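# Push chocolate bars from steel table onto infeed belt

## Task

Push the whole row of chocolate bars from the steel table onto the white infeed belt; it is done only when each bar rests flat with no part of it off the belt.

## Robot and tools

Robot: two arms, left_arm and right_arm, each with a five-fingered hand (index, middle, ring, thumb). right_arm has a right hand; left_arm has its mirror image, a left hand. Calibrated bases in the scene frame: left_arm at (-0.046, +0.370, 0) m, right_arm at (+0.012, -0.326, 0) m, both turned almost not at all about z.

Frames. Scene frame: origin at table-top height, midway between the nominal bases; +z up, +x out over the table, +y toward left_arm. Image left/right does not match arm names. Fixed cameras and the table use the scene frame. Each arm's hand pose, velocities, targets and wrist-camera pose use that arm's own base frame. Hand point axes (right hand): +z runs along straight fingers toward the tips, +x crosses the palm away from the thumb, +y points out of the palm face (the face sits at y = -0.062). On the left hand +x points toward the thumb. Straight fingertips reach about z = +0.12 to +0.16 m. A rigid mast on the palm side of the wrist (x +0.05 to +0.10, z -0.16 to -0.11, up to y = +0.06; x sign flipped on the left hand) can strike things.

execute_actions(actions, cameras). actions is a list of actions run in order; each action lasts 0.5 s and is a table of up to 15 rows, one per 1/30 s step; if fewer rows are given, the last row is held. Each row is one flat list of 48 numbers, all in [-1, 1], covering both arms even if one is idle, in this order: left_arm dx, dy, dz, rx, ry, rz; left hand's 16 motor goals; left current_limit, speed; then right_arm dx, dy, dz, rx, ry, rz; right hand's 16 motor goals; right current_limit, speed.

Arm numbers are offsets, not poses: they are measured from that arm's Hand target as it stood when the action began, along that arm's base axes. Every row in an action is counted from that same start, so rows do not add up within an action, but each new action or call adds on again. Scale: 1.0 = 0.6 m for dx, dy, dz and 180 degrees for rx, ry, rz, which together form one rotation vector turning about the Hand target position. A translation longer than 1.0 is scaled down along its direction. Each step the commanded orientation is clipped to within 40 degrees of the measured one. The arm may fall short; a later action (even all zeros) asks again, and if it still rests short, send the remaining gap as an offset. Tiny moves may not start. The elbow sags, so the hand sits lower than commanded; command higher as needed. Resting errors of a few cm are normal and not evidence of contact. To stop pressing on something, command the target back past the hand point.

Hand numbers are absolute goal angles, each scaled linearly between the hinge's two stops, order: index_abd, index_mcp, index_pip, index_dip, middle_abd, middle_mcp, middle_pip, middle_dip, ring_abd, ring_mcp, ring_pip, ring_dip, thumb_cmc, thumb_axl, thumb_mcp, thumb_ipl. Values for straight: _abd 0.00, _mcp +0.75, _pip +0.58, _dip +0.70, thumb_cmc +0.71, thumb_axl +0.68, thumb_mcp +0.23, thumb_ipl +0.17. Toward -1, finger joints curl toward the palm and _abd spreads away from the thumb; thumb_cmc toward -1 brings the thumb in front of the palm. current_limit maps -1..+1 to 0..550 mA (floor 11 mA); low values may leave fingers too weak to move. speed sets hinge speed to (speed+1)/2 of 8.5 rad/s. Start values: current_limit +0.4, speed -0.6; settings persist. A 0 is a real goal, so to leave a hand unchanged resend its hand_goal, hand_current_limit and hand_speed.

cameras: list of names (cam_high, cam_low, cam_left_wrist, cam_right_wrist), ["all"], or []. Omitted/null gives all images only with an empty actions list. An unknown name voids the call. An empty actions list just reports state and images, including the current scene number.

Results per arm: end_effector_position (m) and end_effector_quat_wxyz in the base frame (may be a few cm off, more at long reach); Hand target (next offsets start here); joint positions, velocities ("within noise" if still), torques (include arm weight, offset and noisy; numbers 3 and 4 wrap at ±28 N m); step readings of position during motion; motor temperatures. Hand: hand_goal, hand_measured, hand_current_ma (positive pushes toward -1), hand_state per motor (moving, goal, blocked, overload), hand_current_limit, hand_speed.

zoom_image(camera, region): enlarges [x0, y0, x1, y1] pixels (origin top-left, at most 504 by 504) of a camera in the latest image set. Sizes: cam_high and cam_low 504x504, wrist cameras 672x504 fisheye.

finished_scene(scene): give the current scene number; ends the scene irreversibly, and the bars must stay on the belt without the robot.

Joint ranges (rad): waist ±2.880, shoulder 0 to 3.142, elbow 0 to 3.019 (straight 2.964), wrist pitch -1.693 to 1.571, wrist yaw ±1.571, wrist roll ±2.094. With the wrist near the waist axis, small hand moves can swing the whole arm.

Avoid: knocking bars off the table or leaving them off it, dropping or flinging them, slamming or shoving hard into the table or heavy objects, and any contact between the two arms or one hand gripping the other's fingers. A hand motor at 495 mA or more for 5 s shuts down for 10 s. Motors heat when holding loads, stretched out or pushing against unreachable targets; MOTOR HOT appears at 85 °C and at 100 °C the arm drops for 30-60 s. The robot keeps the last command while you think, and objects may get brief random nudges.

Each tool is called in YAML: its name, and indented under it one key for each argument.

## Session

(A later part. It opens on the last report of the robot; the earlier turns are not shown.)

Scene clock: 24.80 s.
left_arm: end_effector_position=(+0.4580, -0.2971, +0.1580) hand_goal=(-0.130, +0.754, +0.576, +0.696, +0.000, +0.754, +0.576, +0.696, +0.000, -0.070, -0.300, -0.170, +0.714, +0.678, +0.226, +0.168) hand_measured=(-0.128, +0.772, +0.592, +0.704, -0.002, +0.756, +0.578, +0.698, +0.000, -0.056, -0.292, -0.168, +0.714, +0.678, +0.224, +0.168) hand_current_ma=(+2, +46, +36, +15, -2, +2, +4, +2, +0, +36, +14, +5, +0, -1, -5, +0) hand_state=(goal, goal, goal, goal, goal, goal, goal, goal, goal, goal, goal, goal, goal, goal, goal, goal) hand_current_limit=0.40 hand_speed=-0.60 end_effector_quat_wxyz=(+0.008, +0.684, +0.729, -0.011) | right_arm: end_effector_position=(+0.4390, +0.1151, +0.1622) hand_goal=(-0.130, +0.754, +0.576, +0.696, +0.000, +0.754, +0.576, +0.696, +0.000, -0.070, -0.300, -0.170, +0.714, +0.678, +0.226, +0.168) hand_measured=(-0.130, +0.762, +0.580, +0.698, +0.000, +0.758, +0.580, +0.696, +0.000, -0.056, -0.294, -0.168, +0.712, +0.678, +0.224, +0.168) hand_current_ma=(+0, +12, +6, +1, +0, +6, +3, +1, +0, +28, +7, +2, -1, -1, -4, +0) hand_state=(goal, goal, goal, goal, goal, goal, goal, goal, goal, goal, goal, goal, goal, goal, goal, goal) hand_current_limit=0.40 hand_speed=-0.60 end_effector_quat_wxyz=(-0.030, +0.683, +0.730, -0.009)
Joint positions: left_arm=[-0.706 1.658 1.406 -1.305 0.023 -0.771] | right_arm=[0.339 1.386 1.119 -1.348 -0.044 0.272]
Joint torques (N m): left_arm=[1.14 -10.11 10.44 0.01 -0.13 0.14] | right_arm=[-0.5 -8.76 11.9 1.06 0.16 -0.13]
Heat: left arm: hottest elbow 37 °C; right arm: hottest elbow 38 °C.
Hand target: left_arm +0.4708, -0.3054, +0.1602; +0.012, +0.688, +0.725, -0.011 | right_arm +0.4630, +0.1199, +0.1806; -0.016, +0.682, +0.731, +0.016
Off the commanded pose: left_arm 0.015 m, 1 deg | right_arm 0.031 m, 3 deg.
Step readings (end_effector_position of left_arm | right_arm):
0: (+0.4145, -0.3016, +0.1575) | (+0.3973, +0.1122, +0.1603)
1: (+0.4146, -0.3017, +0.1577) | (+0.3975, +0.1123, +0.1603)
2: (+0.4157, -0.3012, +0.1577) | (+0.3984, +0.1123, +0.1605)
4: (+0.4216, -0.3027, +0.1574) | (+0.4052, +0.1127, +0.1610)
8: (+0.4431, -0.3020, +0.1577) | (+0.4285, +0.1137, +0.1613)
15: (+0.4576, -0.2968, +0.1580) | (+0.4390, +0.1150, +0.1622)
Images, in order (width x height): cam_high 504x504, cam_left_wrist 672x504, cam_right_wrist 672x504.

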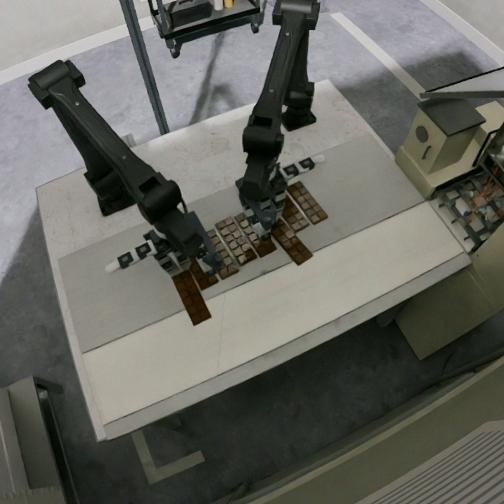

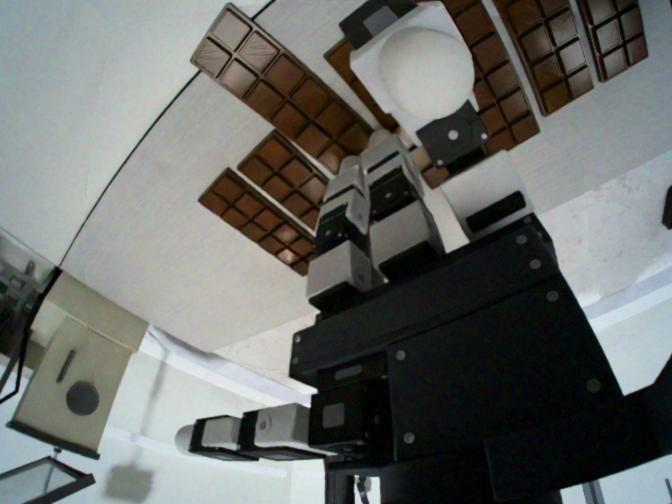

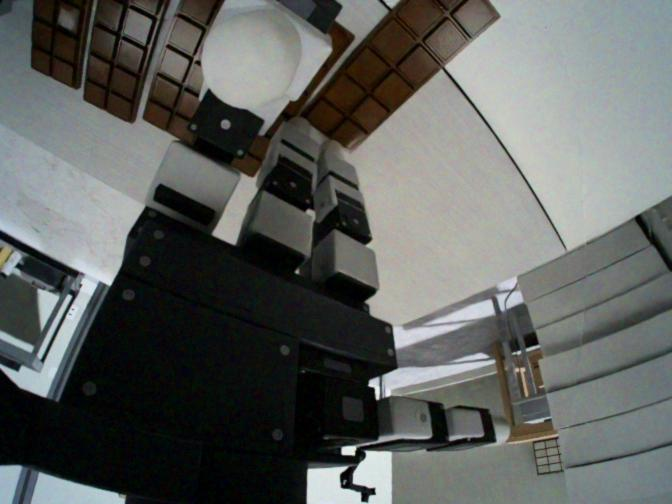

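execute_actions:
  actions:
    - [[0.035,-0.004,-0.005,0,0,0,-0.13,0.754,0.576,0.696,0,0.754,0.576,0.696,0,-0.07,-0.3,-0.17,0.714,0.678,0.226,0.168,0.4,-0.6,0.035,0.003,-0.002,0,0,0,-0.13,0.754,0.576,0.696,0,0.754,0.576,0.696,0,-0.07,-0.3,-0.17,0.714,0.678,0.226,0.168,0.4,-0.6],[0.07,-0.007,-0.008,0,0,0,-0.13,0.754,0.576,0.696,0,0.754,0.576,0.696,0,-0.07,-0.3,-0.17,0.714,0.678,0.226,0.168,0.4,-0.6,0.07,0.005,-0.003,0,0,0,-0.13,0.754,0.576,0.696,0,0.754,0.576,0.696,0,-0.07,-0.3,-0.17,0.714,0.678,0.226,0.168,0.4,-0.6]]
  cameras: ["cam_high","cam_left_wrist","cam_right_wrist"]

zoom_image:
  camera: "cam_high"
  region: [150, 240, 270, 360]

zoom_image:
  camera: "cam_high"
  region: [220, 170, 340, 290]

Scene clock: 27.20 s.
left_arm: end_effector_position=(+0.4979, -0.3053, +0.1582) hand_goal=(-0.130, +0.754, +0.576, +0.696, +0.000, +0.754, +0.576, +0.696, +0.000, -0.070, -0.300, -0.170, +0.714, +0.678, +0.226, +0.168) hand_measured=(-0.138, +0.786, +0.600, +0.708, +0.002, +0.758, +0.582, +0.698, +0.000, -0.056, -0.292, -0.168, +0.714, +0.678, +0.224, +0.168) hand_current_ma=(-15, +98, +63, +28, +3, +9, +11, +4, +0, +36, +14, +5, +0, -1, -5, +0) hand_state=(goal, blocked, blocked, goal, goal, goal, goal, goal, goal, goal, goal, goal, goal, goal, goal, goal) hand_current_limit=0.40 hand_speed=-0.60 end_effector_quat_wxyz=(+0.011, +0.685, +0.728, -0.013) | right_arm: end_effector_position=(+0.4822, +0.1192, +0.1638) hand_goal=(-0.130, +0.754, +0.576, +0.696, +0.000, +0.754, +0.576, +0.696, +0.000, -0.070, -0.300, -0.170, +0.714, +0.678, +0.226, +0.168) hand_measured=(-0.132, +0.768, +0.586, +0.698, +0.000, +0.762, +0.582, +0.698, +0.000, -0.056, -0.294, -0.168, +0.712, +0.678, +0.224, +0.168) hand_current_ma=(-1, +27, +13, +2, +0, +12, +7, +1, +0, +28, +7, +2, -1, -1, -4, +0) hand_state=(goal, goal, goal, goal, goal, goal, goal, goal, goal, goal, goal, goal, goal, goal, goal, goal) hand_current_limit=0.40 hand_speed=-0.60 end_effector_quat_wxyz=(-0.028, +0.683, +0.729, -0.005)
Joint positions: left_arm=[-0.667 1.745 1.521 -1.326 0.027 -0.728] | right_arm=[0.315 1.489 1.23 -1.348 -0.043 0.249]
Joint torques (N m): left_arm=[1.55 -10.75 10.33 0.18 -0.24 0.19] | right_arm=[-0.44 -10.34 11.88 0.98 0.09 -0.14]
Heat: left arm: hottest elbow 38 °C; right arm: hottest elbow 39 °C.
Hand target: left_arm +0.5128, -0.3097, +0.1555; +0.012, +0.688, +0.725, -0.011 | right_arm +0.5050, +0.1228, +0.1785; -0.016, +0.682, +0.731, +0.016
Off the commanded pose: left_arm 0.016 m, 0 deg | right_arm 0.028 m, 3 deg.
Step readings (end_effector_position of left_arm | right_arm):
0: (+0.4580, -0.2972, +0.1580) | (+0.4390, +0.1151, +0.1622)
1: (+0.4581, -0.2972, +0.1580) | (+0.4391, +0.1152, +0.1622)
2: (+0.4587, -0.2976, +0.1582) | (+0.4402, +0.1151, +0.1624)
4: (+0.4648, -0.3008, +0.1577) | (+0.4475, +0.1150, +0.1628)
8: (+0.4847, -0.3063, +0.1578) | (+0.4714, +0.1180, +0.1631)
15: (+0.4977, -0.3049, +0.1583) | (+0.4818, +0.1192, +0.1640)
Images, in order (width x height): cam_high 504x504, cam_left_wrist 672x504, cam_right_wrist 672x504.

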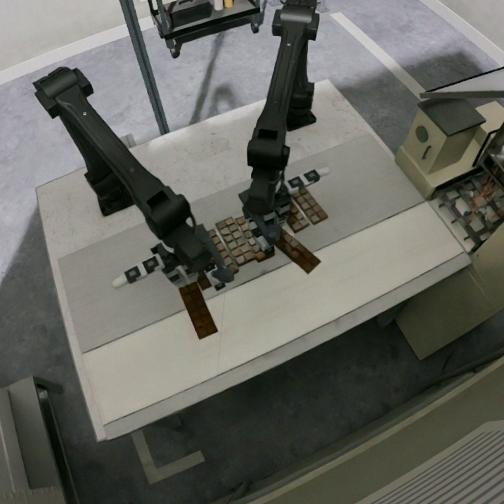

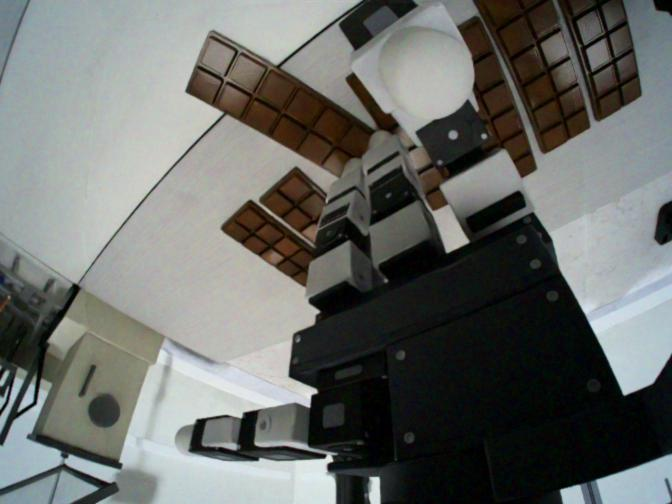

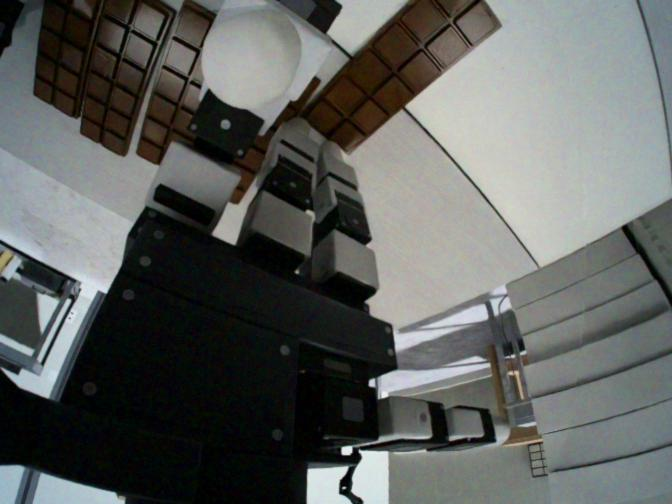

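Scaled by 4.200 from the camera's 504x504 image, which has a finer 720x720 frame.

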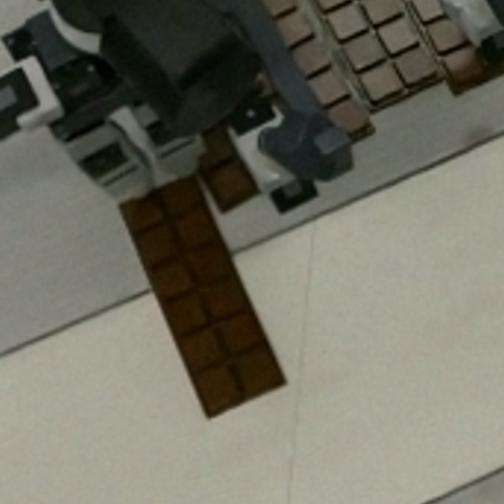

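Scaled by 4.200 from the camera's 504x504 image, which has a finer 720x720 frame.

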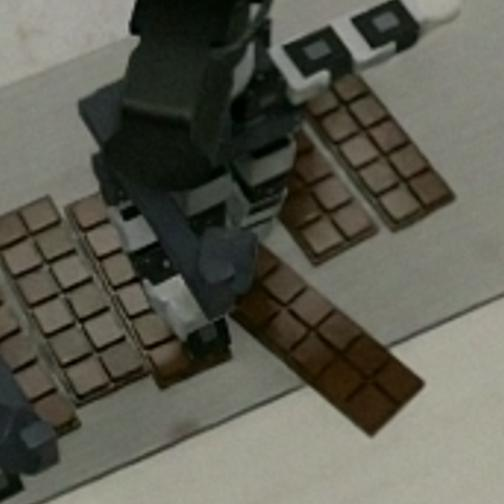

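execute_actions:
  actions:
    - [[-0.02,0.0,0.0,0,0,-0.02,-0.13,0.754,0.576,0.696,0,0.754,0.576,0.696,0,-0.07,-0.3,-0.17,0.714,0.678,0.226,0.168,0.4,-0.6,0.035,0.003,-0.003,0,0,0,-0.13,0.754,0.576,0.696,0,0.754,0.576,0.696,0,-0.07,-0.3,-0.17,0.714,0.678,0.226,0.168,0.4,-0.6],[-0.035,0.0,0.0,0,0,-0.04,-0.13,0.754,0.576,0.696,0,0.754,0.576,0.696,0,-0.07,-0.3,-0.17,0.714,0.678,0.226,0.168,0.4,-0.6,0.07,0.005,-0.005,0,0,0,-0.13,0.754,0.576,0.696,0,0.754,0.576,0.696,0,-0.07,-0.3,-0.17,0.714,0.678,0.226,0.168,0.4,-0.6]]
  cameras: ["cam_high","cam_left_wrist","cam_right_wrist"]

zoom_image:
  camera: "cam_high"
  region: [150, 260, 270, 380]

zoom_image:
  camera: "cam_high"
  region: [220, 170, 340, 290]

Scene clock: 30.47 s.
left_arm: end_effector_position=(+0.4919, -0.3090, +0.1577) hand_goal=(-0.130, +0.754, +0.576, +0.696, +0.000, +0.754, +0.576, +0.696, +0.000, -0.070, -0.300, -0.170, +0.714, +0.678, +0.226, +0.168) hand_measured=(-0.152, +0.766, +0.588, +0.704, +0.000, +0.754, +0.578, +0.698, +0.000, -0.056, -0.292, -0.168, +0.714, +0.678, +0.224, +0.168) hand_current_ma=(-50, +31, +25, +14, +0, +0, +4, +4, +0, +36, +14, +5, +0, -1, -5, +0) hand_state=(blocked, goal, goal, goal, goal, goal, goal, goal, goal, goal, goal, goal, goal, goal, goal, goal) hand_current_limit=0.40 hand_speed=-0.60 end_effector_quat_wxyz=(+0.009, +0.727, +0.687, -0.014) | right_arm: end_effector_position=(+0.5280, +0.1241, +0.1668) hand_goal=(-0.130, +0.754, +0.576, +0.696, +0.000, +0.754, +0.576, +0.696, +0.000, -0.070, -0.300, -0.170, +0.714, +0.678, +0.226, +0.168) hand_measured=(-0.134, +0.774, +0.588, +0.700, +0.000, +0.762, +0.582, +0.698, +0.000, -0.056, -0.294, -0.168, +0.712, +0.678, +0.224, +0.168) hand_current_ma=(-5, +43, +22, +4, +0, +11, +7, +1, +0, +28, +7, +2, -1, -1, -4, +0) hand_state=(goal, blocked, goal, goal, goal, goal, goal, goal, goal, goal, goal, goal, goal, goal, goal, goal) hand_current_limit=0.40 hand_speed=-0.60 end_effector_quat_wxyz=(-0.023, +0.684, +0.729, +0.004)
Joint positions: left_arm=[-0.667 1.722 1.488 -1.324 0.03 -0.611] | right_arm=[0.294 1.589 1.35 -1.348 -0.044 0.229]
Joint torques (N m): left_arm=[0.79 -13.04 6.71 0.7 -0.24 0.15] | right_arm=[-0.38 -11.34 11.56 0.66 0.09 -0.16]
Heat: left arm: hottest elbow 38 °C; right arm: hottest elbow 39 °C.
Hand target: left_arm +0.4918, -0.3098, +0.1555; +0.011, +0.732, +0.681, -0.012 | right_arm +0.5470, +0.1258, +0.1756; -0.016, +0.682, +0.731, +0.016
Off the commanded pose: left_arm 0.002 m, 1 deg | right_arm 0.021 m, 2 deg.
Step readings (end_effector_position of left_arm | right_arm):
0: (+0.4979, -0.3054, +0.1580) | (+0.4822, +0.1192, +0.1638)
1: (+0.4979, -0.3054, +0.1580) | (+0.4823, +0.1193, +0.1640)
2: (+0.4980, -0.3058, +0.1580) | (+0.4835, +0.1191, +0.1643)
4: (+0.4982, -0.3073, +0.1577) | (+0.4909, +0.1203, +0.1647)
8: (+0.4946, -0.3076, +0.1578) | (+0.5164, +0.1231, +0.1658)
15: (+0.4919, -0.3081, +0.1576) | (+0.5272, +0.1239, +0.1667)
Images, in order (width x height): cam_high 504x504, cam_left_wrist 672x504, cam_right_wrist 672x504.

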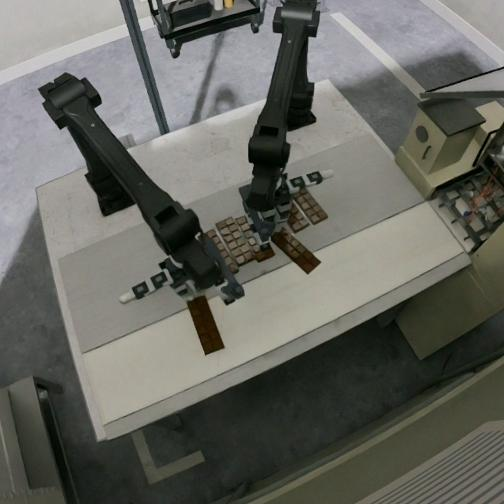

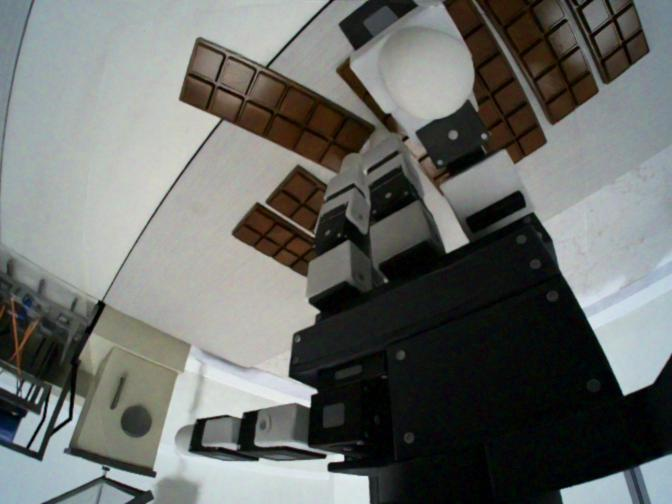

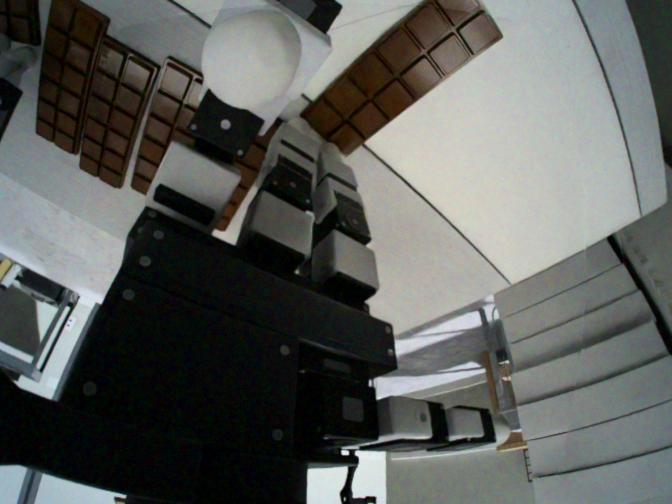

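Scaled by 4.200 from the camera's 504x504 image, which has a finer 720x720 frame.

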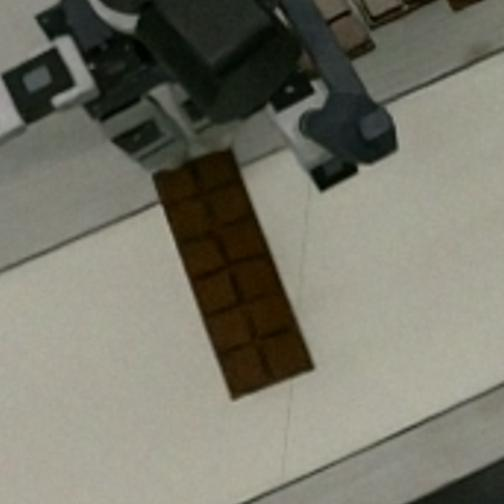

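Scaled by 4.200 from the camera's 504x504 image, which has a finer 720x720 frame.

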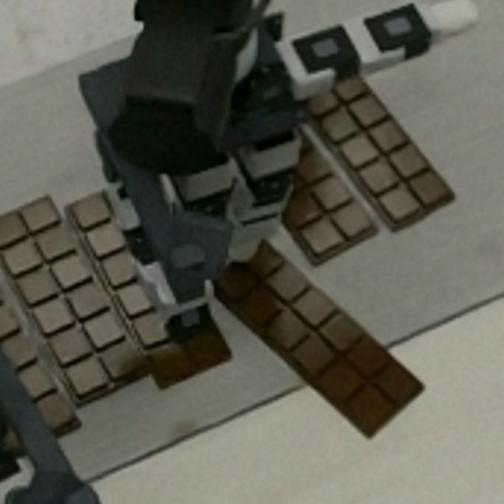

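zoom_image:
  camera: "cam_left_wrist"
  region: [230, 60, 480, 250]

Scaled by 2.016 from the camera's 672x504 image, which has a finer 960x720 frame.

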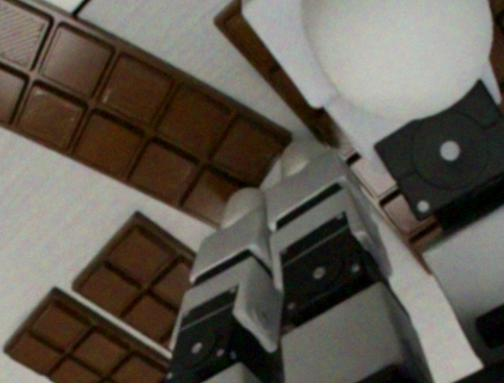

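execute_actions:
  actions:
    - [[0.03,0.002,-0.002,0,0,0.0,-0.13,0.754,0.576,0.696,0,0.754,0.576,0.696,0,-0.07,-0.3,-0.17,0.714,0.678,0.226,0.168,0.4,-0.6,0.035,0.002,-0.005,0,0,0,-0.13,0.754,0.576,0.696,0,0.754,0.576,0.696,0,-0.07,-0.3,-0.17,0.714,0.678,0.226,0.168,0.4,-0.6],[0.063,0.006,-0.004,0,0,0.0,-0.13,0.754,0.576,0.696,0,0.754,0.576,0.696,0,-0.07,-0.3,-0.17,0.714,0.678,0.226,0.168,0.4,-0.6,0.07,0.004,-0.008,0,0,0,-0.13,0.754,0.576,0.696,0,0.754,0.576,0.696,0,-0.07,-0.3,-0.17,0.714,0.678,0.226,0.168,0.4,-0.6]]
  cameras: ["cam_high","cam_left_wrist"]

zoom_image:
  camera: "cam_high"
  region: [150, 270, 270, 390]

zoom_image:
  camera: "cam_high"
  region: [230, 180, 350, 300]

Scene clock: 34.93 s.
left_arm: end_effector_position=(+0.5149, -0.3031, +0.1583) hand_goal=(-0.130, +0.754, +0.576, +0.696, +0.000, +0.754, +0.576, +0.696, +0.000, -0.070, -0.300, -0.170, +0.714, +0.678, +0.226, +0.168) hand_measured=(-0.152, +0.786, +0.598, +0.708, +0.000, +0.754, +0.578, +0.698, +0.000, -0.056, -0.292, -0.168, +0.714, +0.678, +0.224, +0.168) hand_current_ma=(-50, +95, +61, +27, +0, +1, +4, +4, +0, +36, +14, +5, +0, -1, -5, +0) hand_state=(blocked, blocked, blocked, goal, goal, goal, goal, goal, goal, goal, goal, goal, goal, goal, goal, goal) hand_current_limit=0.40 hand_speed=-0.60 end_effector_quat_wxyz=(+0.013, +0.730, +0.683, -0.014) | right_arm: end_effector_position=(+0.5723, +0.1280, +0.1671) hand_goal=(-0.130, +0.754, +0.576, +0.696, +0.000, +0.754, +0.576, +0.696, +0.000, -0.070, -0.300, -0.170, +0.714, +0.678, +0.226, +0.168) hand_measured=(-0.136, +0.780, +0.594, +0.702, -0.002, +0.764, +0.582, +0.698, +0.000, -0.056, -0.294, -0.168, +0.712, +0.678, +0.224, +0.168) hand_current_ma=(-7, +59, +34, +9, -1, +15, +9, +2, +0, +28, +7, +2, -1, -1, -4, +0) hand_state=(goal, blocked, goal, goal, goal, goal, goal, goal, goal, goal, goal, goal, goal, goal, goal, goal) hand_current_limit=0.40 hand_speed=-0.60 end_effector_quat_wxyz=(-0.020, +0.684, +0.730, +0.009)
Joint positions: left_arm=[-0.63 1.753 1.531 -1.329 0.032 -0.565] | right_arm=[0.276 1.692 1.477 -1.36 -0.045 0.211]
Joint torques (N m): left_arm=[1.61 -10.81 10.17 0.18 -0.29 0.14] | right_arm=[-0.5 -12.45 11.44 0.58 0.11 -0.17]
Heat: left arm: hottest elbow 38 °C; right arm: hottest elbow 40 °C.
Hand target: left_arm +0.5297, -0.3061, +0.1531; +0.011, +0.732, +0.681, -0.012 | right_arm +0.5890, +0.1282, +0.1708; -0.016, +0.682, +0.731, +0.016
Off the commanded pose: left_arm 0.016 m, 1 deg | right_arm 0.017 m, 1 deg.
Step readings (end_effector_position of left_arm | right_arm):
0: (+0.4919, -0.3090, +0.1577) | (+0.5280, +0.1241, +0.1668)
1: (+0.4919, -0.3091, +0.1577) | (+0.5281, +0.1241, +0.1670)
2: (+0.4919, -0.3092, +0.1577) | (+0.5290, +0.1240, +0.1669)
4: (+0.4927, -0.3095, +0.1578) | (+0.5366, +0.1254, +0.1673)
8: (+0.5025, -0.3082, +0.1578) | (+0.5615, +0.1278, +0.1658)
15: (+0.5146, -0.3028, +0.1583) | (+0.5719, +0.1278, +0.1671)
Images, in order (width x height): cam_high 504x504, cam_left_wrist 672x504.

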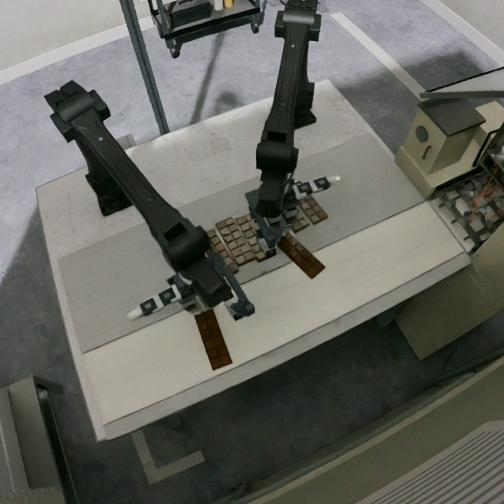

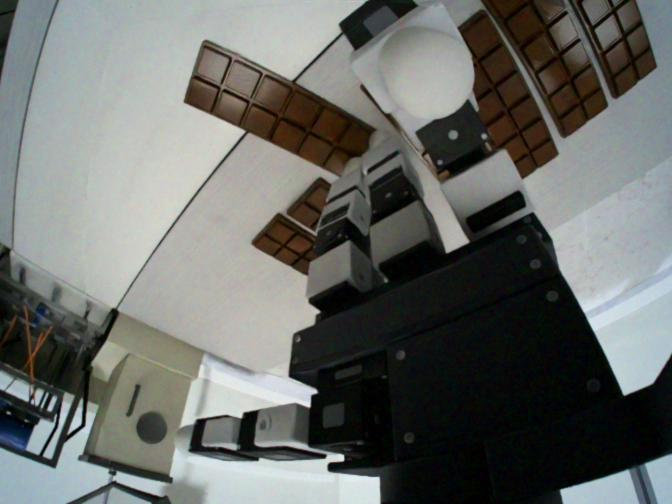

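Scaled by 4.200 from the camera's 504x504 image, which has a finer 720x720 frame.

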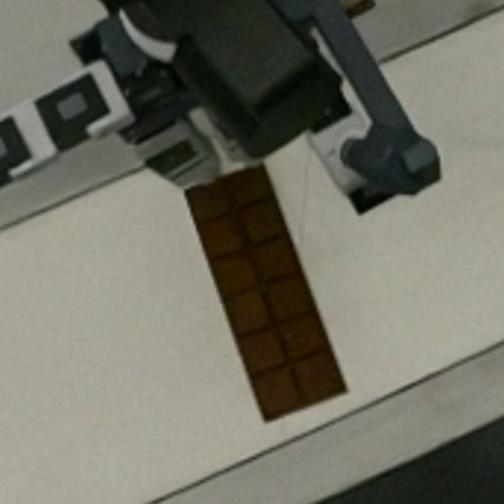

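Scaled by 4.200 from the camera's 504x504 image, which has a finer 720x720 frame.

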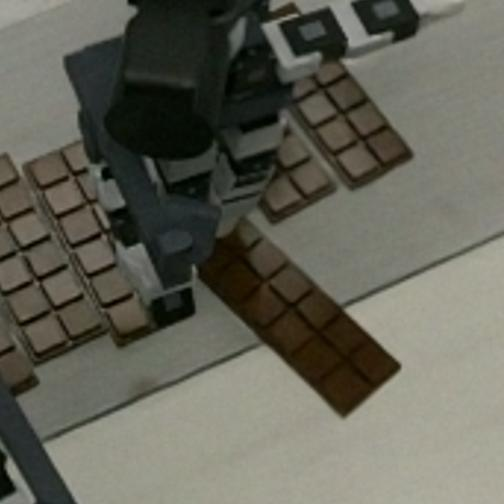

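execute_actions:
  actions:
    - [[-0.02,0.0,0.03,0,0,0.0,-0.13,0.754,0.576,0.696,0,0.754,0.576,0.696,0,-0.07,-0.3,-0.17,0.714,0.678,0.226,0.168,0.4,-0.6,-0.03,0.0,0.01,0,0,0,-0.13,0.754,0.576,0.696,0,0.754,0.576,0.696,0,-0.07,-0.3,-0.17,0.714,0.678,0.226,0.168,0.4,-0.6],[-0.07,0.0,0.075,0,0,0.02,-0.13,0.754,0.576,0.696,0,0.754,0.576,0.696,0,-0.07,-0.3,-0.17,0.714,0.678,0.226,0.168,0.4,-0.6,-0.07,-0.02,0.10,0,0,0,-0.13,0.754,0.576,0.696,0,0.754,0.576,0.696,0,-0.07,-0.3,-0.17,0.714,0.678,0.226,0.168,0.4,-0.6]]
  cameras: ["cam_high","cam_left_wrist"]

zoom_image:
  camera: "cam_high"
  region: [230, 180, 350, 300]

zoom_image:
  camera: "cam_left_wrist"
  region: [180, 20, 480, 250]

Scene clock: 36.93 s.
left_arm: end_effector_position=(+0.4857, -0.3025, +0.1809) hand_goal=(-0.130, +0.754, +0.576, +0.696, +0.000, +0.754, +0.576, +0.696, +0.000, -0.070, -0.300, -0.170, +0.714, +0.678, +0.226, +0.168) hand_measured=(-0.132, +0.754, +0.578, +0.700, +0.000, +0.754, +0.578, +0.698, +0.000, -0.056, -0.292, -0.168, +0.714, +0.678, +0.224, +0.168) hand_current_ma=(-3, +1, +4, +5, +0, +0, +3, +4, +0, +36, +14, +5, +0, -1, -5, +0) hand_state=(goal, goal, goal, goal, goal, goal, goal, goal, goal, goal, goal, goal, goal, goal, goal, goal) hand_current_limit=0.40 hand_speed=-0.60 end_effector_quat_wxyz=(-0.001, +0.714, +0.700, -0.014) | right_arm: end_effector_position=(+0.5391, +0.1190, +0.2161) hand_goal=(-0.130, +0.754, +0.576, +0.696, +0.000, +0.754, +0.576, +0.696, +0.000, -0.070, -0.300, -0.170, +0.714, +0.678, +0.226, +0.168) hand_measured=(-0.132, +0.754, +0.578, +0.698, -0.002, +0.754, +0.578, +0.698, +0.000, -0.056, -0.294, -0.168, +0.712, +0.678, +0.224, +0.168) hand_current_ma=(-2, +0, +2, +3, -1, +0, +2, +2, +0, +28, +7, +2, -1, -1, -4, +0) hand_state=(goal, goal, goal, goal, goal, goal, goal, goal, goal, goal, goal, goal, goal, goal, goal, goal) hand_current_limit=0.40 hand_speed=-0.60 end_effector_quat_wxyz=(-0.022, +0.682, +0.731, +0.006)
Joint positions: left_arm=[-0.669 1.705 1.532 -1.403 0.028 -0.649] | right_arm=[0.276 1.587 1.477 -1.473 -0.045 0.206]
Joint torques (N m): left_arm=[0.5 -13.27 9.32 -0.27 -0.2 -0.14] | right_arm=[-0.5 -13.57 10.84 0.05 0.11 -0.11]
Heat: left arm: hottest elbow 38 °C; right arm: hottest elbow 40 °C.
Hand target: left_arm +0.4875, -0.3062, +0.1981; +0.012, +0.711, +0.703, -0.012 | right_arm +0.5469, +0.1163, +0.2308; -0.016, +0.682, +0.731, +0.016
Off the commanded pose: left_arm 0.018 m, 2 deg | right_arm 0.017 m, 1 deg.
Step readings (end_effector_position of left_arm | right_arm):
0: (+0.5149, -0.3031, +0.1583) | (+0.5722, +0.1280, +0.1671)
1: (+0.5148, -0.3031, +0.1583) | (+0.5722, +0.1280, +0.1671)
2: (+0.5144, -0.3028, +0.1583) | (+0.5719, +0.1279, +0.1670)
4: (+0.5103, -0.3013, +0.1578) | (+0.5668, +0.1266, +0.1682)
8: (+0.4988, -0.2987, +0.1620) | (+0.5521, +0.1225, +0.1805)
15: (+0.4873, -0.3029, +0.1794) | (+0.5403, +0.1193, +0.2152)
Images, in order (width x height): cam_high 504x504, cam_left_wrist 672x504.

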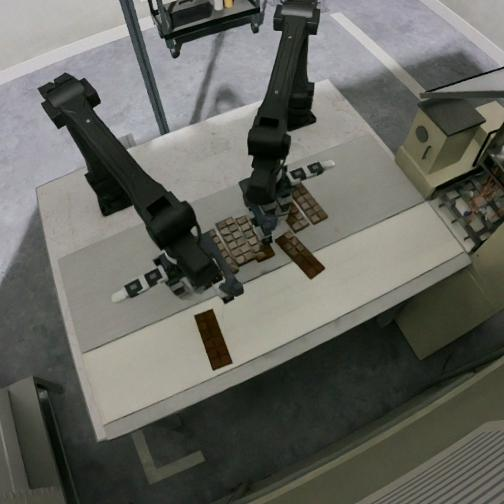

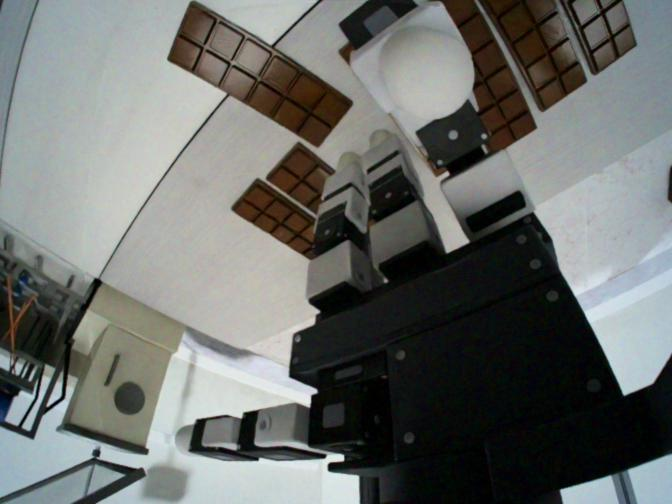

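Scaled by 4.200 from the camera's 504x504 image, which has a finer 720x720 frame.

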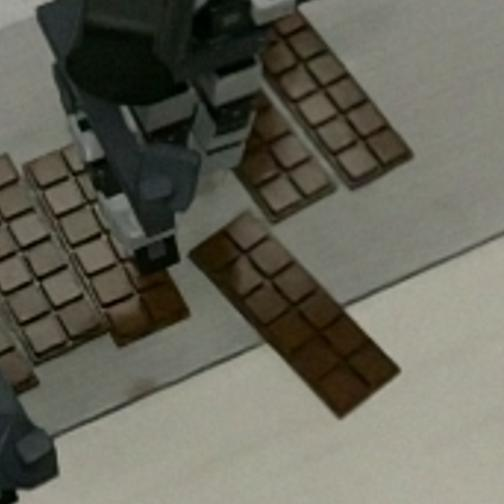

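Scaled by 1.680 from the camera's 672x504 image, which has a finer 960x720 frame.

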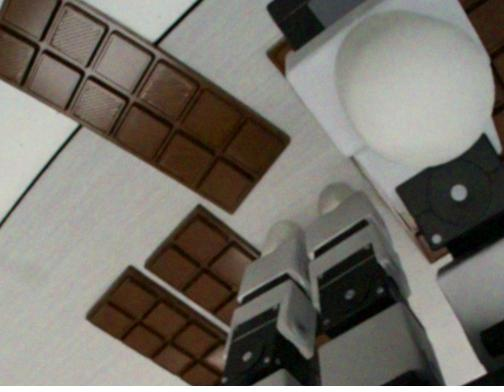

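execute_actions:
  actions:
    - [[-0.003,0.008,-0.02,0,0,0.0,-0.13,0.754,0.576,0.696,0,0.754,0.576,0.696,0,-0.07,-0.3,-0.17,0.714,0.678,0.226,0.168,0.4,-0.6,-0.06,-0.003,0.0,0,0,0,-0.13,0.754,0.576,0.696,0,0.754,0.576,0.696,0,-0.07,-0.3,-0.17,0.714,0.678,0.226,0.168,0.4,-0.6],[-0.01,0.025,-0.067,0,0,0.0,-0.13,0.754,0.576,0.696,0,0.754,0.576,0.696,0,-0.07,-0.3,-0.17,0.714,0.678,0.226,0.168,0.4,-0.6,-0.17,-0.01,-0.01,0,0,0,-0.13,0.754,0.576,0.696,0,0.754,0.576,0.696,0,-0.07,-0.3,-0.17,0.714,0.678,0.226,0.168,0.4,-0.6]]
  cameras: ["cam_high","cam_left_wrist"]

zoom_image:
  camera: "cam_high"
  region: [230, 180, 350, 300]

zoom_image:
  camera: "cam_left_wrist"
  region: [180, 20, 480, 250]

Scene clock: 40.90 s.
left_arm: end_effector_position=(+0.4764, -0.2946, +0.1500) hand_goal=(-0.130, +0.754, +0.576, +0.696, +0.000, +0.754, +0.576, +0.696, +0.000, -0.070, -0.300, -0.170, +0.714, +0.678, +0.226, +0.168) hand_measured=(-0.132, +0.754, +0.578, +0.700, +0.000, +0.754, +0.578, +0.698, +0.000, -0.056, -0.292, -0.168, +0.714, +0.678, +0.224, +0.168) hand_current_ma=(-3, +0, +4, +5, -1, +0, +2, +3, +0, +36, +14, +5, +0, -1, -6, +0) hand_state=(goal, goal, goal, goal, goal, goal, goal, goal, goal, goal, goal, goal, goal, goal, goal, goal) hand_current_limit=0.40 hand_speed=-0.60 end_effector_quat_wxyz=(-0.001, +0.714, +0.700, -0.014) | right_arm: end_effector_position=(+0.4427, +0.1071, +0.2222) hand_goal=(-0.130, +0.754, +0.576, +0.696, +0.000, +0.754, +0.576, +0.696, +0.000, -0.070, -0.300, -0.170, +0.714, +0.678, +0.226, +0.168) hand_measured=(-0.132, +0.752, +0.576, +0.698, -0.002, +0.752, +0.578, +0.698, +0.000, -0.058, -0.294, -0.168, +0.712, +0.678, +0.224, +0.168) hand_current_ma=(-1, -2, +1, +2, -1, -2, +1, +2, +0, +20, +7, +2, -1, -1, -4, +0) hand_state=(goal, goal, goal, goal, goal, goal, goal, goal, goal, goal, goal, goal, goal, goal, goal, goal) hand_current_limit=0.40 hand_speed=-0.60 end_effector_quat_wxyz=(-0.021, +0.681, +0.732, +0.010)
Joint positions: left_arm=[-0.669 1.691 1.43 -1.315 0.027 -0.65] | right_arm=[0.314 1.331 1.219 -1.46 -0.046 0.242]
Joint torques (N m): left_arm=[1.55 -13.33 7.41 0.61 -0.21 -0.03] | right_arm=[0.97 -9.17 8.49 0.9 0.16 0.09]
Heat: left arm: hottest elbow 38 °C; right arm: hottest elbow 41 °C.
Hand target: left_arm +0.4816, -0.2911, +0.1579; +0.012, +0.711, +0.703, -0.012 | right_arm +0.4450, +0.1104, +0.2248; -0.016, +0.682, +0.731, +0.016
Off the commanded pose: left_arm 0.010 m, 2 deg | right_arm 0.005 m, 1 deg.
Step readings (end_effector_position of left_arm | right_arm):
0: (+0.4857, -0.3025, +0.1809) | (+0.5391, +0.1190, +0.2161)
1: (+0.4857, -0.3025, +0.1809) | (+0.5391, +0.1190, +0.2161)
2: (+0.4856, -0.3024, +0.1807) | (+0.5380, +0.1187, +0.2153)
4: (+0.4853, -0.3021, +0.1767) | (+0.5255, +0.1158, +0.2096)
8: (+0.4776, -0.2960, +0.1576) | (+0.4690, +0.1048, +0.1966)
15: (+0.4756, -0.2943, +0.1499) | (+0.4452, +0.1064, +0.2228)
Images, in order (width x height): cam_high 504x504, cam_left_wrist 672x504.

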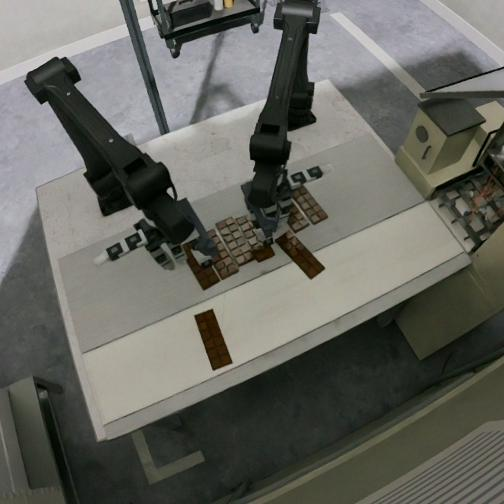

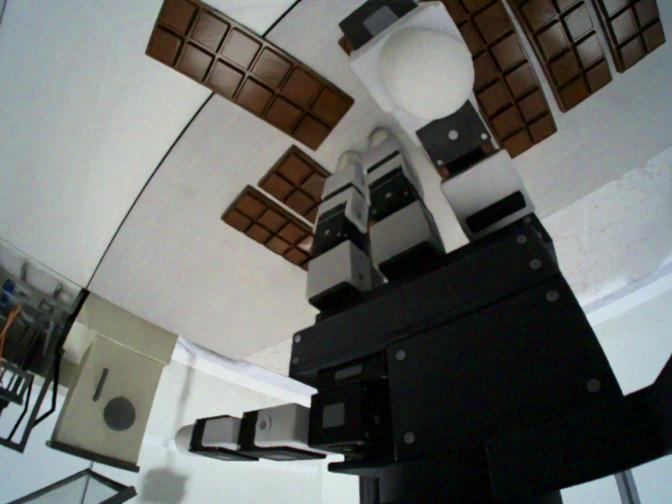

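Scaled by 4.200 from the camera's 504x504 image, which has a finer 720x720 frame.

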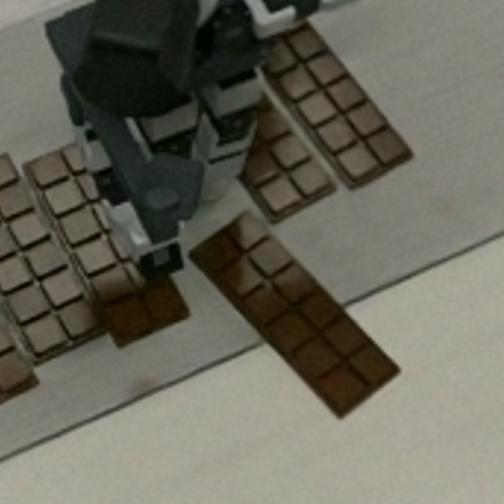

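Scaled by 1.680 from the camera's 672x504 image, which has a finer 960x720 frame.

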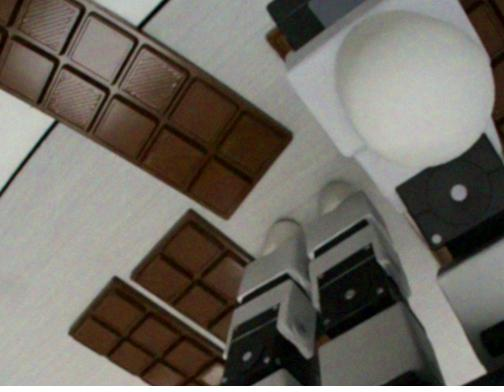

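execute_actions:
  actions:
    - [[0.025,0.00,0.005,0,0,0.0,-0.13,0.754,0.576,0.696,0,0.754,0.576,0.696,0,-0.07,-0.3,-0.17,0.714,0.678,0.226,0.168,0.4,-0.6,-0.09,-0.005,0.0,0,0,0,-0.13,0.754,0.576,0.696,0,0.754,0.576,0.696,0,-0.07,-0.3,-0.17,0.714,0.678,0.226,0.168,0.4,-0.6],[0.050,0.0,0.006,0,0,0.0,-0.13,0.754,0.576,0.696,0,0.754,0.576,0.696,0,-0.07,-0.3,-0.17,0.714,0.678,0.226,0.168,0.4,-0.6,-0.18,-0.01,-0.02,0,0,0,-0.13,0.754,0.576,0.696,0,0.754,0.576,0.696,0,-0.07,-0.3,-0.17,0.714,0.678,0.226,0.168,0.4,-0.6]]
  cameras: ["cam_high","cam_left_wrist"]

zoom_image:
  camera: "cam_left_wrist"
  region: [180, 20, 480, 250]

Scene clock: 43.33 s.
left_arm: end_effector_position=(+0.4980, -0.2828, +0.1501) hand_goal=(-0.130, +0.754, +0.576, +0.696, +0.000, +0.754, +0.576, +0.696, +0.000, -0.070, -0.300, -0.170, +0.714, +0.678, +0.226, +0.168) hand_measured=(-0.132, +0.754, +0.578, +0.700, +0.000, +0.754, +0.578, +0.698, +0.000, -0.056, -0.292, -0.168, +0.714, +0.678, +0.224, +0.168) hand_current_ma=(-3, +1, +4, +5, -1, +0, +2, +3, +0, +36, +14, +5, +0, -1, -6, +0) hand_state=(goal, goal, goal, goal, goal, goal, goal, goal, goal, goal, goal, goal, goal, goal, goal, goal) hand_current_limit=0.40 hand_speed=-0.60 end_effector_quat_wxyz=(+0.001, +0.707, +0.707, -0.014) | right_arm: end_effector_position=(+0.3393, +0.1030, +0.2115) hand_goal=(-0.130, +0.754, +0.576, +0.696, +0.000, +0.754, +0.576, +0.696, +0.000, -0.070, -0.300, -0.170, +0.714, +0.678, +0.226, +0.168) hand_measured=(-0.132, +0.752, +0.576, +0.698, -0.002, +0.752, +0.576, +0.698, +0.000, -0.060, -0.294, -0.168, +0.712, +0.678, +0.224, +0.168) hand_current_ma=(-1, -1, +0, +2, -1, -2, +0, +2, +0, +16, +7, +2, -1, -1, -4, +0) hand_state=(goal, goal, goal, goal, goal, goal, goal, goal, goal, goal, goal, goal, goal, goal, goal, goal) hand_current_limit=0.40 hand_speed=-0.60 end_effector_quat_wxyz=(-0.016, +0.681, +0.732, +0.019)
Joint positions: left_arm=[-0.627 1.718 1.466 -1.321 0.027 -0.627] | right_arm=[0.415 1.053 0.965 -1.459 -0.045 0.345]
Joint torques (N m): left_arm=[1.32 -11.69 11 -0.25 -0.16 0.11] | right_arm=[0.97 -4.89 8.68 0.23 0.2 0.07]
Heat: left arm: hottest elbow 38 °C; right arm: hottest elbow 41 °C.
Hand target: left_arm +0.5116, -0.2911, +0.1614; +0.012, +0.711, +0.703, -0.012 | right_arm +0.3369, +0.1043, +0.2128; -0.016, +0.682, +0.731, +0.016
Off the commanded pose: left_arm 0.020 m, 1 deg | right_arm 0.003 m, 0 deg.
Step readings (end_effector_position of left_arm | right_arm):
0: (+0.4764, -0.2946, +0.1500) | (+0.4427, +0.1070, +0.2222)
1: (+0.4764, -0.2946, +0.1500) | (+0.4424, +0.1069, +0.2216)
2: (+0.4767, -0.2941, +0.1500) | (+0.4393, +0.1068, +0.2196)
4: (+0.4781, -0.2924, +0.1500) | (+0.4231, +0.1051, +0.2102)
8: (+0.4886, -0.2871, +0.1509) | (+0.3638, +0.1001, +0.1914)
15: (+0.4978, -0.2825, +0.1509) | (+0.3404, +0.1038, +0.2113)
Images, in order (width x height): cam_high 504x504, cam_left_wrist 672x504.

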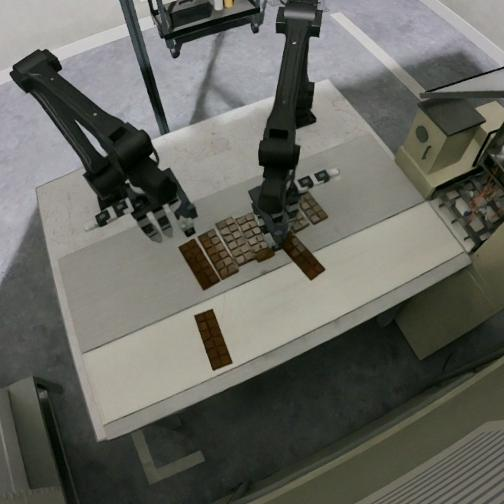

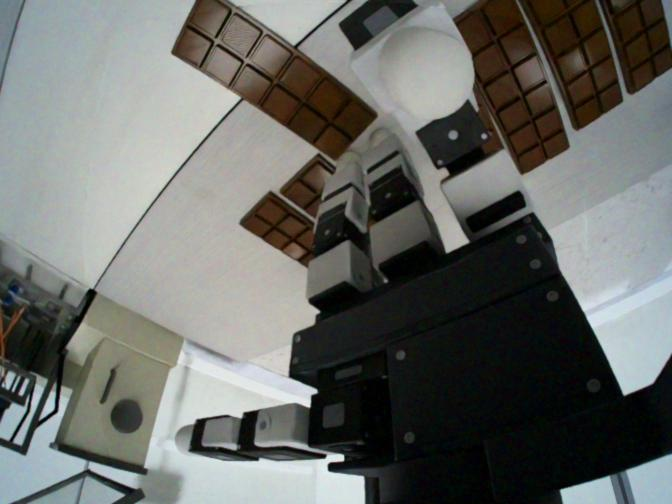

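Scaled by 1.680 from the camera's 672x504 image, which has a finer 960x720 frame.

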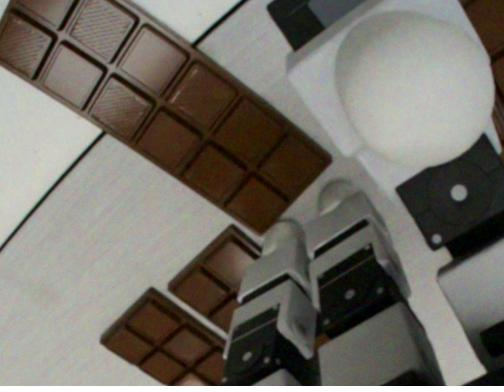

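execute_actions:
  actions:
    - [[0.03,0.007,0.003,0,0,0.0,-0.13,0.754,0.576,0.696,0,0.754,0.576,0.696,0,-0.07,-0.3,-0.17,0.714,0.678,0.226,0.168,0.4,-0.6,0,0,0.0,0,0,0,-0.13,0.754,0.576,0.696,0,0.754,0.576,0.696,0,-0.07,-0.3,-0.17,0.714,0.678,0.226,0.168,0.4,-0.6],[0.062,0.016,0.005,0,0,0.0,-0.13,0.754,0.576,0.696,0,0.754,0.576,0.696,0,-0.07,-0.3,-0.17,0.714,0.678,0.226,0.168,0.4,-0.6,0,0,0,0,0,0,-0.13,0.754,0.576,0.696,0,0.754,0.576,0.696,0,-0.07,-0.3,-0.17,0.714,0.678,0.226,0.168,0.4,-0.6]]
  cameras: ["cam_high","cam_left_wrist"]

zoom_image:
  camera: "cam_high"
  region: [240, 190, 360, 310]

zoom_image:
  camera: "cam_left_wrist"
  region: [180, 20, 480, 250]

Scene clock: 45.20 s.
left_arm: end_effector_position=(+0.5361, -0.2725, +0.1539) hand_goal=(-0.130, +0.754, +0.576, +0.696, +0.000, +0.754, +0.576, +0.696, +0.000, -0.070, -0.300, -0.170, +0.714, +0.678, +0.226, +0.168) hand_measured=(-0.132, +0.754, +0.578, +0.700, +0.000, +0.756, +0.578, +0.698, +0.000, -0.056, -0.292, -0.168, +0.714, +0.678, +0.224, +0.168) hand_current_ma=(-3, +1, +4, +5, -1, +1, +2, +3, +0, +36, +14, +5, +0, -1, -6, +0) hand_state=(goal, goal, goal, goal, goal, goal, goal, goal, goal, goal, goal, goal, goal, goal, goal, goal) hand_current_limit=0.40 hand_speed=-0.60 end_effector_quat_wxyz=(+0.001, +0.706, +0.708, -0.013) | right_arm: end_effector_position=(+0.3393, +0.1029, +0.2115) hand_goal=(-0.130, +0.754, +0.576, +0.696, +0.000, +0.754, +0.576, +0.696, +0.000, -0.070, -0.300, -0.170, +0.714, +0.678, +0.226, +0.168) hand_measured=(-0.132, +0.752, +0.576, +0.698, -0.002, +0.752, +0.576, +0.698, +0.000, -0.060, -0.294, -0.168, +0.712, +0.678, +0.224, +0.168) hand_current_ma=(-1, -1, +0, +2, -1, -2, +0, +2, +0, +16, +7, +2, -1, -1, -4, +0) hand_state=(goal, goal, goal, goal, goal, goal, goal, goal, goal, goal, goal, goal, goal, goal, goal, goal) hand_current_limit=0.40 hand_speed=-0.60 end_effector_quat_wxyz=(-0.016, +0.682, +0.731, +0.019)
Joint positions: left_arm=[-0.57 1.781 1.561 -1.354 0.027 -0.574] | right_arm=[0.416 1.053 0.965 -1.459 -0.045 0.346]
Joint torques (N m): left_arm=[0.79 -12.86 11.06 -0.29 -0.1 0.1] | right_arm=[1.03 -4.89 8.73 0.18 0.2 0.07]
Heat: left arm: hottest elbow 38 °C; right arm: hottest elbow 41 °C.
Hand target: left_arm +0.5488, -0.2815, +0.1645; +0.012, +0.711, +0.703, -0.012 | right_arm +0.3369, +0.1043, +0.2128; -0.016, +0.682, +0.731, +0.016
Off the commanded pose: left_arm 0.019 m, 1 deg | right_arm 0.003 m, 0 deg.
Step readings (end_effector_position of left_arm | right_arm):
0: (+0.4980, -0.2828, +0.1501) | (+0.3393, +0.1029, +0.2115)
1: (+0.4981, -0.2830, +0.1503) | (+0.3393, +0.1029, +0.2115)
2: (+0.4987, -0.2830, +0.1506) | (+0.3393, +0.1029, +0.2115)
4: (+0.5034, -0.2843, +0.1520) | (+0.3393, +0.1029, +0.2115)
8: (+0.5232, -0.2822, +0.1546) | (+0.3393, +0.1030, +0.2115)
15: (+0.5354, -0.2717, +0.1537) | (+0.3393, +0.1029, +0.2115)
Images, in order (width x height): cam_high 504x504, cam_left_wrist 672x504.

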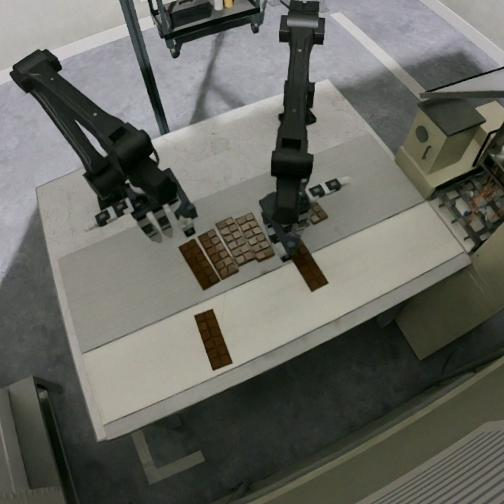

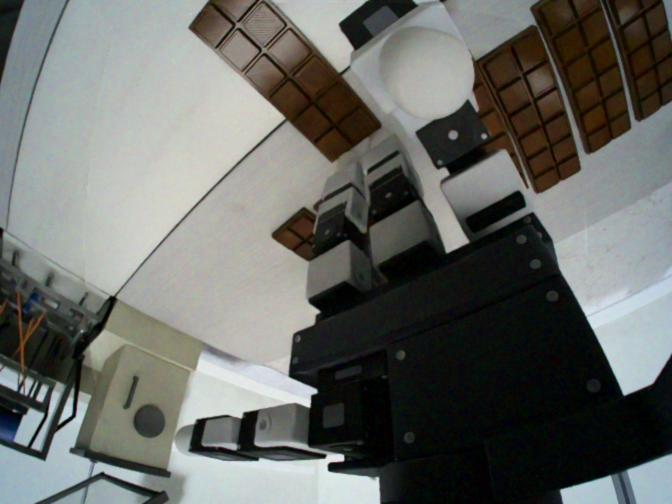

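Scaled by 4.200 from the camera's 504x504 image, which has a finer 720x720 frame.

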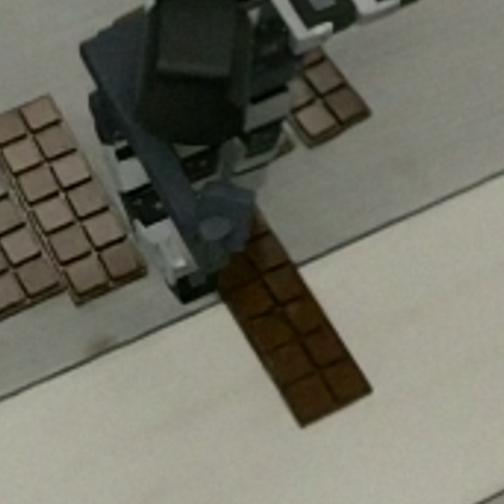

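Scaled by 1.680 from the camera's 672x504 image, which has a finer 960x720 frame.

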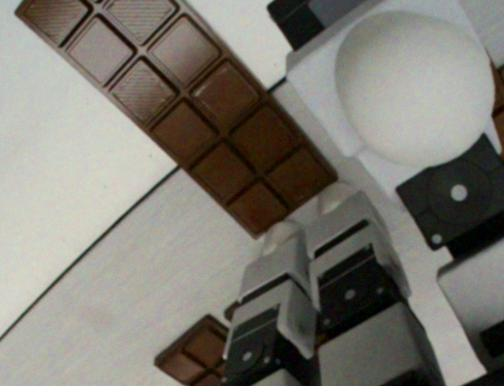

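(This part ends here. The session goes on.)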